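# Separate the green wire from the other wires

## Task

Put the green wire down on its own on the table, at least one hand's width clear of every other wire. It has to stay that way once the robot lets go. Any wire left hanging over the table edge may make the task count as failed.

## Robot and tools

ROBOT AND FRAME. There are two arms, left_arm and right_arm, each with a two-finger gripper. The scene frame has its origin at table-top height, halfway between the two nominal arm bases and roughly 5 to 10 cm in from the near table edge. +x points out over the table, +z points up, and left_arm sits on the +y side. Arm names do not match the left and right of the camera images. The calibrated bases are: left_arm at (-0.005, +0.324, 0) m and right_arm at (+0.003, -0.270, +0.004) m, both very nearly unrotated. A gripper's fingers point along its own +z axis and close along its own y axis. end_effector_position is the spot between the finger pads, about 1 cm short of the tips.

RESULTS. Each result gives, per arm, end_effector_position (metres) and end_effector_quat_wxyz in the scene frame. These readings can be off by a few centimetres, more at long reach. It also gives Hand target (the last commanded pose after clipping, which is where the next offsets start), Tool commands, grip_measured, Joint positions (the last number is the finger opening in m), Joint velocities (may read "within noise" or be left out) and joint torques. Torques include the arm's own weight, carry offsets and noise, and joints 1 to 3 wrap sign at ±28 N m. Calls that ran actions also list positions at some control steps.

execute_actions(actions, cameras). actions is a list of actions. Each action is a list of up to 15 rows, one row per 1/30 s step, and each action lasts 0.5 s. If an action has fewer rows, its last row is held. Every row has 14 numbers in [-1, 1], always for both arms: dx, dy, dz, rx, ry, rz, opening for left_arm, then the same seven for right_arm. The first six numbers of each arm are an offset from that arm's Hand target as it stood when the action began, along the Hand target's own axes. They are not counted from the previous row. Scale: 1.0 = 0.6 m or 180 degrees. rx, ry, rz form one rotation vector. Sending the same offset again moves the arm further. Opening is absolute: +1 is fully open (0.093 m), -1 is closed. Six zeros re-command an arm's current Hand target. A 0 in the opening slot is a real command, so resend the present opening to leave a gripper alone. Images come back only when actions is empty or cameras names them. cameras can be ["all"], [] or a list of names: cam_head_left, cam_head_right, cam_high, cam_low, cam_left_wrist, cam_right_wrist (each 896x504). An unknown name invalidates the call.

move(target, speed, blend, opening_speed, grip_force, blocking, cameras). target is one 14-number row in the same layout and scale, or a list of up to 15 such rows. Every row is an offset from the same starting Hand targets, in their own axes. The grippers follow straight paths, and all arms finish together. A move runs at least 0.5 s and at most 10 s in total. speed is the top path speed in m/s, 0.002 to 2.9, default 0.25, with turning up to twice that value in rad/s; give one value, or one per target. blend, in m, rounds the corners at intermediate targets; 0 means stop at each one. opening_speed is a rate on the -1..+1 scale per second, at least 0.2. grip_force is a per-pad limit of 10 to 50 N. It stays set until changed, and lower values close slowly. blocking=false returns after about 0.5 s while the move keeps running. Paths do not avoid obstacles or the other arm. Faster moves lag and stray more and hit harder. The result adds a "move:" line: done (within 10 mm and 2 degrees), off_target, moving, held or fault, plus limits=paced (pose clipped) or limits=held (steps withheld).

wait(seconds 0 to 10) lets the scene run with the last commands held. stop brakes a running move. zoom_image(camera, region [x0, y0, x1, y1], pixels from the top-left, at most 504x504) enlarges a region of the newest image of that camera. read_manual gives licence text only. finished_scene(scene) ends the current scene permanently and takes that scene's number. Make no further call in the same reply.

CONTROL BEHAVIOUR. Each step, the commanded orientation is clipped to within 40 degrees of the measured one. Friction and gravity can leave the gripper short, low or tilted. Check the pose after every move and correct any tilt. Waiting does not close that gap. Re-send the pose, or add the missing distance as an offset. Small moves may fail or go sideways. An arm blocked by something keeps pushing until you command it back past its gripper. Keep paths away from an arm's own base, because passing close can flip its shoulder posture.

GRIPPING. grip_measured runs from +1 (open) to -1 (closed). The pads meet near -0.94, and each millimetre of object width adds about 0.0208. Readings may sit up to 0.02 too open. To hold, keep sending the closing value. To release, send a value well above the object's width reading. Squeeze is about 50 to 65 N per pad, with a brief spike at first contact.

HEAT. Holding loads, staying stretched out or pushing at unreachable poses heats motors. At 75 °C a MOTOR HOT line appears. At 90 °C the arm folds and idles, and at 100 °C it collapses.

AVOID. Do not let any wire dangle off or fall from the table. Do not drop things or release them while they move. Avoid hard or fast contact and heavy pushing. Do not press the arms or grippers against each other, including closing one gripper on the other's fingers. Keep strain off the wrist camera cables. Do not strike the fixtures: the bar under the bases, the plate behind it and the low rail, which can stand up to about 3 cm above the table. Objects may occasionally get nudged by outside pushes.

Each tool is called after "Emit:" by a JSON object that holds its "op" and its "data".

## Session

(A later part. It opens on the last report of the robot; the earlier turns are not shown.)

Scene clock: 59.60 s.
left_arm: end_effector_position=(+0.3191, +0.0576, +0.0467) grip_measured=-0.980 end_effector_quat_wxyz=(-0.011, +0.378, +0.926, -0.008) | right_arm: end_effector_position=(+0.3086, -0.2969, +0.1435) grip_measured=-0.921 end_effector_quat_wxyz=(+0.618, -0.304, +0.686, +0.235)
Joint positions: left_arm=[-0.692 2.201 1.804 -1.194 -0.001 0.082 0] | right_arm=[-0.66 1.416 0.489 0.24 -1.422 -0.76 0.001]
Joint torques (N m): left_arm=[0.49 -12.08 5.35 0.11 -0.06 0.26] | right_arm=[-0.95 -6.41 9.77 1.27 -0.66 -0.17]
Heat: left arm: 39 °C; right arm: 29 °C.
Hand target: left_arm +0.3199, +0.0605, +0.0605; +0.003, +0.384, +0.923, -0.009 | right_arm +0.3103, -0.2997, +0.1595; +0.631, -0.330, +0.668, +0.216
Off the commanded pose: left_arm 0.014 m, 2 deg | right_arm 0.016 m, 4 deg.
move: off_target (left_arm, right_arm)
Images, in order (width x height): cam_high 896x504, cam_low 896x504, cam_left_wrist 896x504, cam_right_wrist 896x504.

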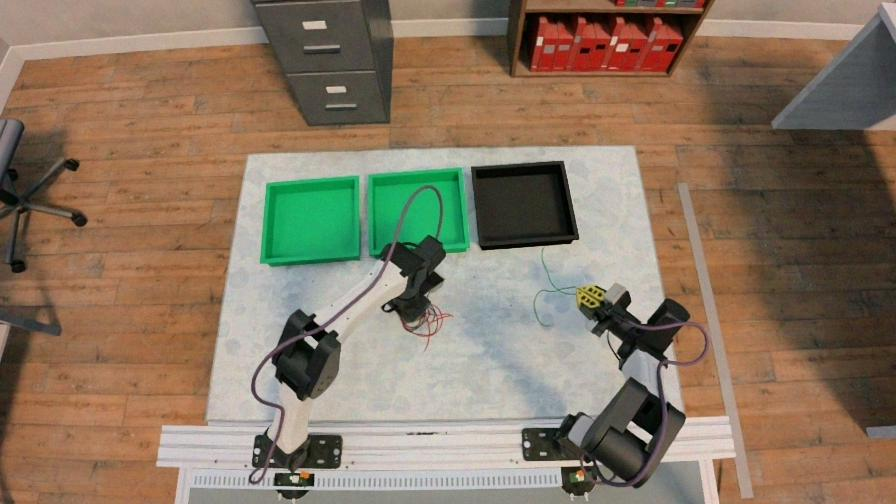

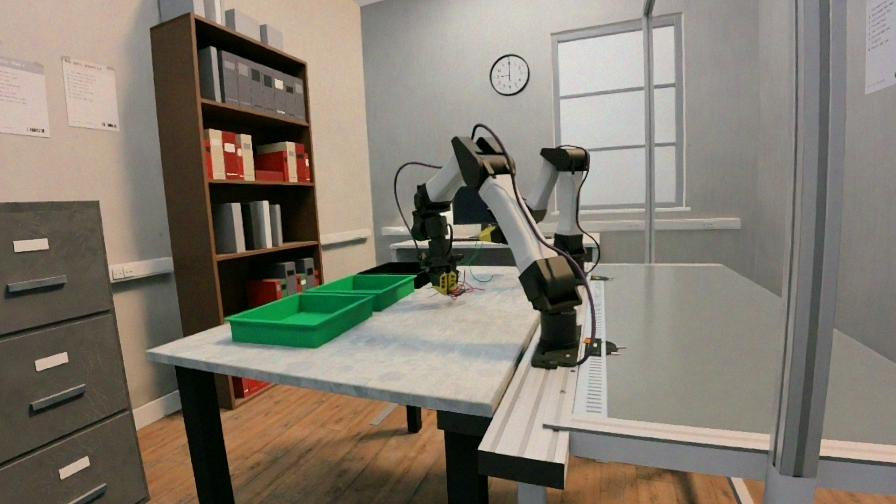

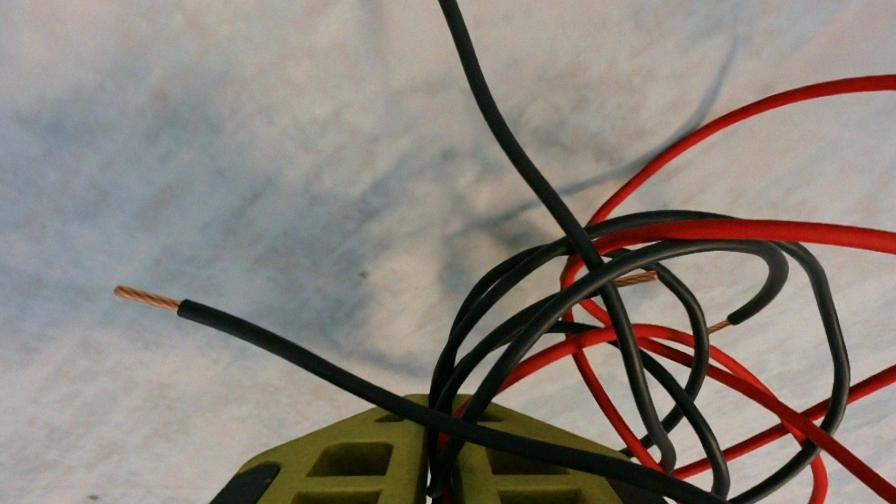

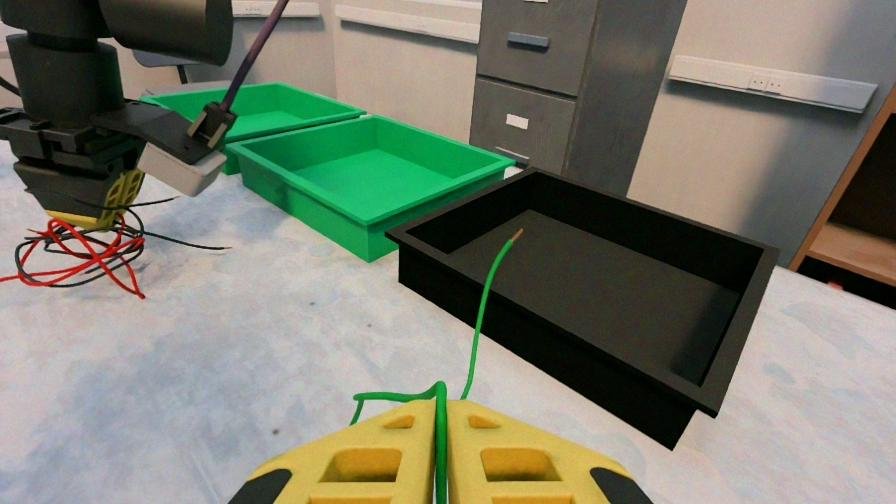

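Emit:
{"op": "move", "data": {"target": [0,0,0.04,0,0,0,-1,0.2277,0.1012,-0.0445,0.166,0.2196,0.1244,-0.9265], "cameras": ["cam_high","cam_right_wrist","cam_low"], "speed": 0.13}}

Emit:
{"op": "zoom_image", "data": {"camera": "cam_high", "region": [360, 230, 680, 420]}}

Scene clock: 69.00 s.
left_arm: end_effector_position=(+0.3191, +0.0571, +0.0298) grip_measured=-0.980 end_effector_quat_wxyz=(-0.004, +0.378, +0.926, -0.011) | right_arm: end_effector_position=(+0.2518, -0.2988, +0.0211) grip_measured=-0.921 end_effector_quat_wxyz=(+0.383, -0.086, +0.919, +0.038)
Joint positions: left_arm=[-0.692 2.201 1.736 -1.111 -0.001 0.083 0] | right_arm=[-0.378 0.996 0.17 -0.005 -0.42 -0.42 0.001]
Joint torques (N m): left_arm=[0.53 -10.66 5.31 0.17 -0.05 0.26] | right_arm=[-0.09 -2.06 7.23 1.58 -0.02 0.19]
Heat: left arm: 42 °C; right arm: 29 °C.
Hand target: left_arm +0.3198, +0.0601, +0.0365; +0.003, +0.384, +0.923, -0.009 | right_arm +0.2501, -0.2998, +0.0200; +0.381, -0.081, +0.920, +0.033
Off the commanded pose: left_arm 0.007 m, 1 deg | right_arm 0.002 m, 1 deg.
move: done
Images, in order (width x height): cam_high 896x504, cam_low 896x504, cam_right_wrist 896x504.

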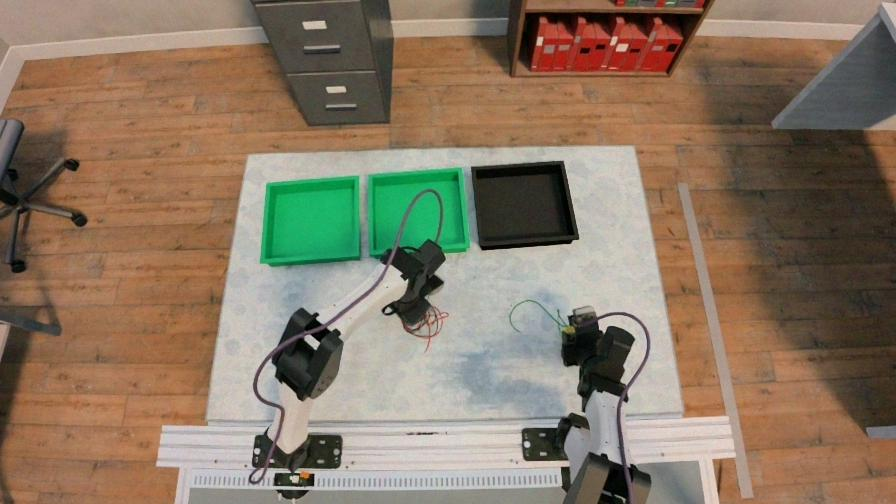

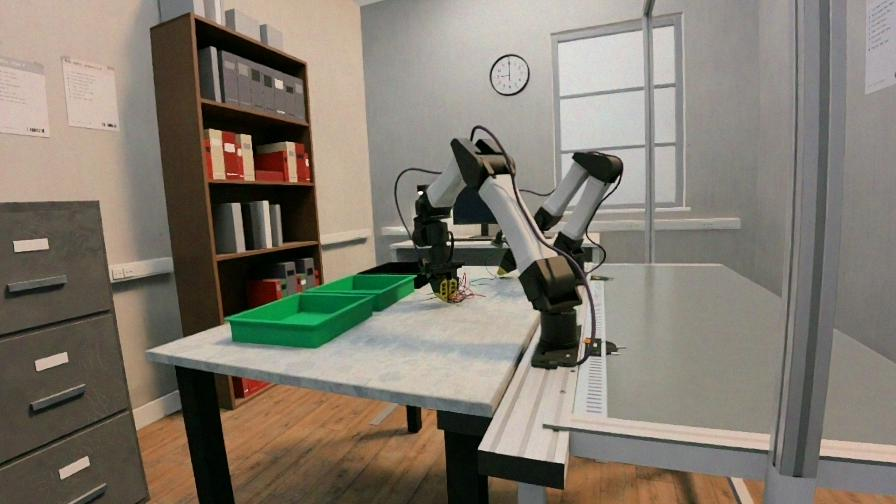

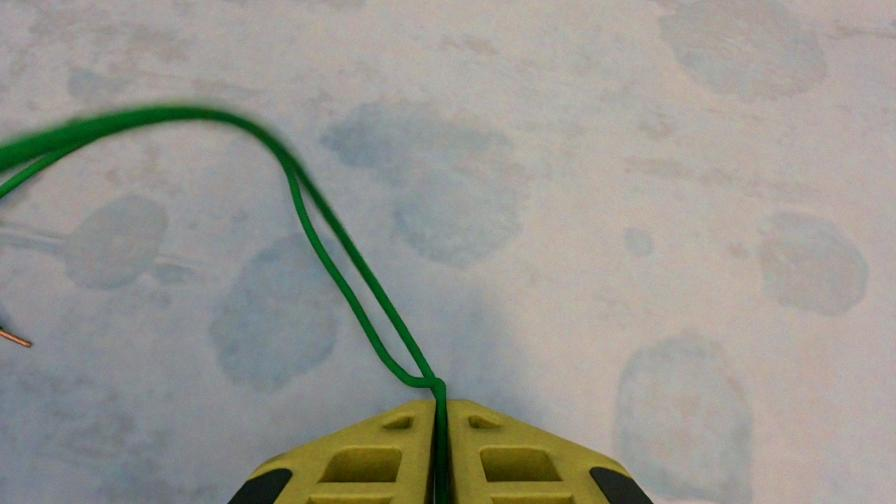

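Scaled by 1.575 from the camera's 896x504 image, which has a finer 1280x720 frame.

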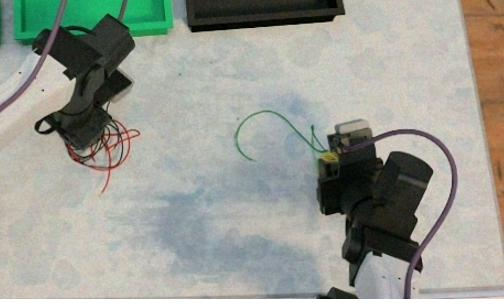

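Emit:
{"op": "move", "data": {"target": [[0,0,0,0,0,0,-0.3,0,0,0,0,0,0,-0.5],[0,0,-0.17,0,0,0,-0.3,0,0,-0.17,0,0,0,-0.5]], "cameras": ["cam_high","cam_right_wrist","cam_left_wrist"], "speed": 0.12, "opening_speed": 1.0}}

Emit:
{"op": "zoom_image", "data": {"camera": "cam_high", "region": [360, 230, 680, 420]}}

Scene clock: 73.47 s.
left_arm: end_effector_position=(+0.3178, +0.0609, +0.1234) grip_measured=-0.301 end_effector_quat_wxyz=(-0.010, +0.378, +0.926, -0.009) | right_arm: end_effector_position=(+0.1752, -0.3111, +0.0807) grip_measured=-0.502 end_effector_quat_wxyz=(+0.369, -0.071, +0.926, +0.036)
Joint positions: left_arm=[-0.692 2.181 2.078 -1.484 -0.001 0.084 0.031] | right_arm=[-0.874 0.55 0.373 -0.929 -0.677 -0.879 0.021]
Joint torques (N m): left_arm=[0.38 -10 9.74 -0.12 -0.05 0.24] | right_arm=[-0.9 1.72 11.52 1.03 -0.66 -0.14]
Heat: left arm: 43 °C; right arm: 29 °C.
Hand target: left_arm +0.3200, +0.0620, +0.1385; +0.003, +0.384, +0.923, -0.009 | right_arm +0.1791, -0.3123, +0.0921; +0.381, -0.081, +0.920, +0.033
Off the commanded pose: left_arm 0.015 m, 2 deg | right_arm 0.012 m, 2 deg.
move: off_target (left_arm, right_arm)
Images, in order (width x height): cam_high 896x504, cam_left_wrist 896x504, cam_right_wrist 896x504.

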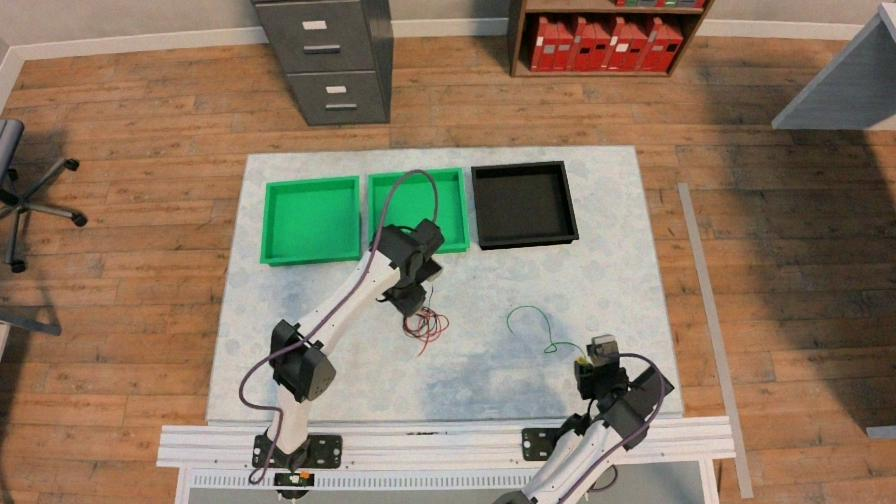

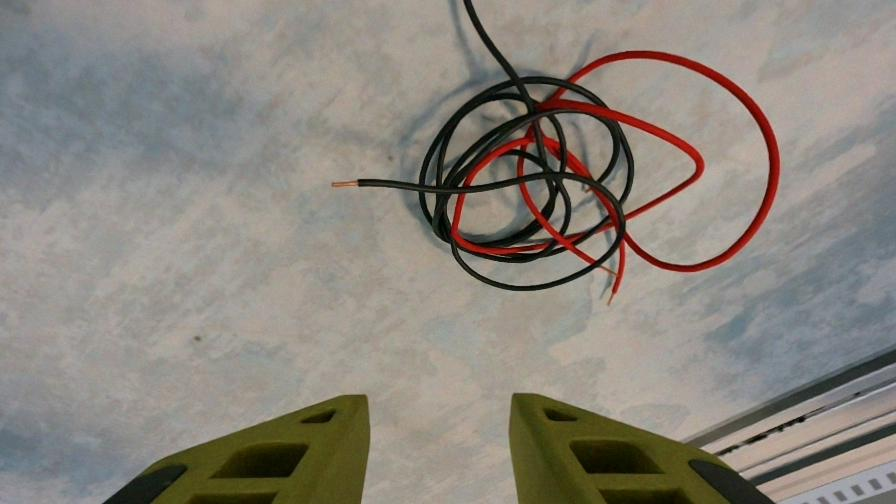

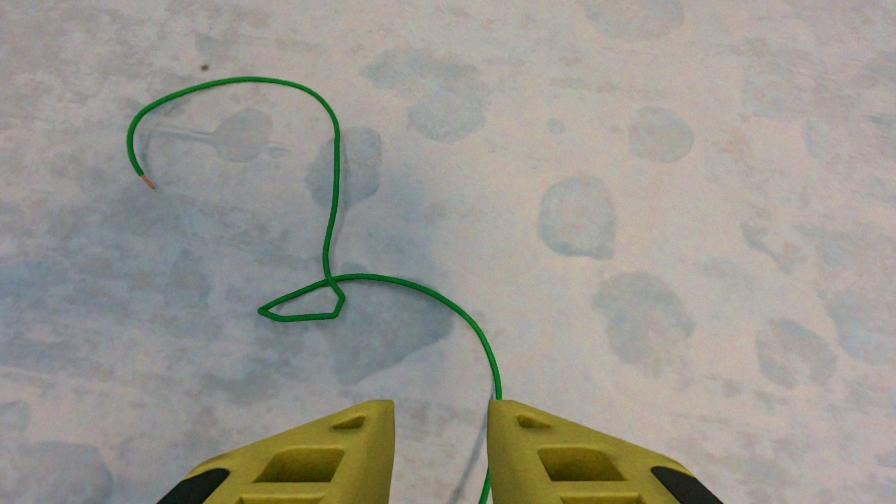

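Scaled by 1.575 from the camera's 896x504 image, which has a finer 1280x720 frame.

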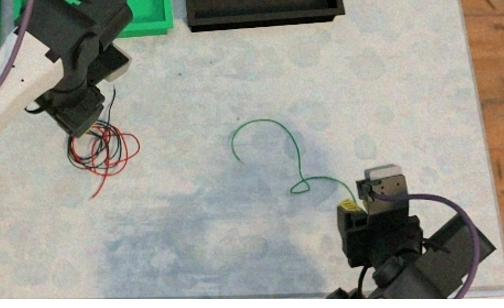

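Emit:
{"op": "move", "data": {"target": [0,0,-0.05,0,0,0,-0.3,-0.13,0,-0.13,0,0,0,-0.5], "cameras": ["cam_high","cam_right_wrist"], "speed": 0.15}}

Emit:
{"op": "zoom_image", "data": {"camera": "cam_high", "region": [360, 250, 680, 440]}}

Scene clock: 76.33 s.
left_arm: end_effector_position=(+0.3260, +0.0548, +0.1447) grip_measured=-0.301 end_effector_quat_wxyz=(+0.018, +0.378, +0.926, -0.018) | right_arm: end_effector_position=(+0.1767, -0.3125, +0.1939) grip_measured=-0.502 end_effector_quat_wxyz=(+0.371, -0.072, +0.925, +0.034)
Joint positions: left_arm=[-0.692 2.181 2.163 -1.511 -0.001 0.084 0.031] | right_arm=[-0.921 0.687 0.854 -1.301 -0.699 -0.935 0.021]
Joint torques (N m): left_arm=[0.35 -11.45 10.1 -0.41 -0.05 0.23] | right_arm=[-0.91 1.73 10.4 0.97 -0.67 -0.14]
Heat: left arm: 42 °C; right arm: 29 °C.
Hand target: left_arm +0.3201, +0.0626, +0.1685; +0.003, +0.384, +0.923, -0.009 | right_arm +0.1791, -0.3121, +0.2025; +0.381, -0.081, +0.920, +0.033
Off the commanded pose: left_arm 0.026 m, 2 deg | right_arm 0.009 m, 2 deg.
joint sent to its limit (left arm) — joint 4 (wrist pitch), lower limit. The joint targets still meet the commanded pose.
move: off_target (left_arm)
Images, in order (width x height): cam_high 896x504, cam_right_wrist 896x504.

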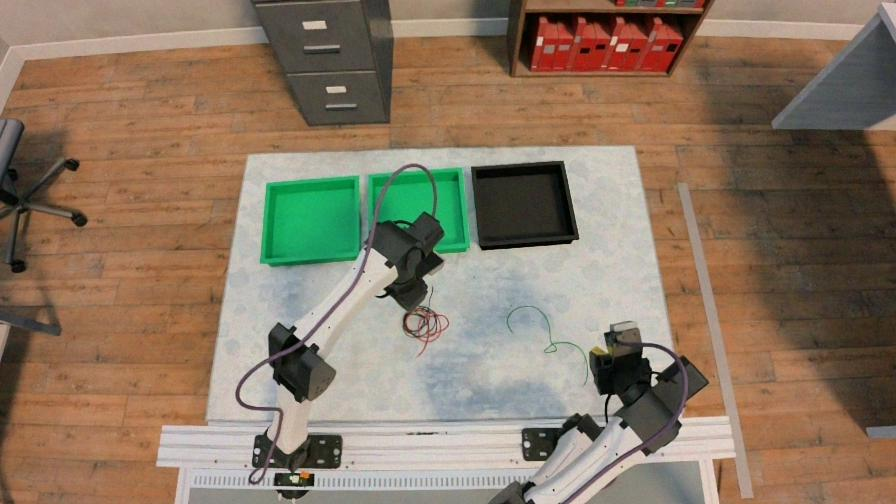

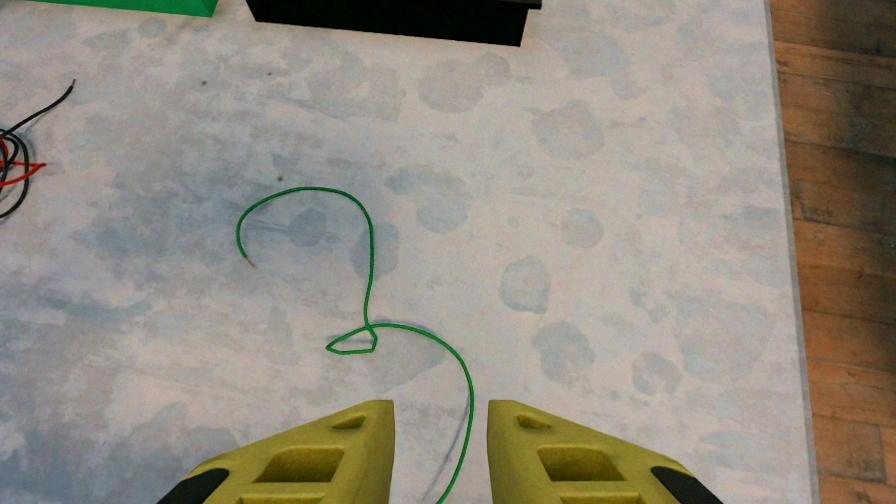

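Scaled by 1.575 from the camera's 896x504 image, which has a finer 1280x720 frame.

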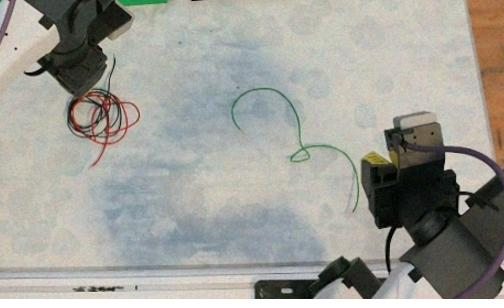

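Emit:
{"op": "finished_scene", "data": {"scene": 2}}

The scene is finished: the task was done.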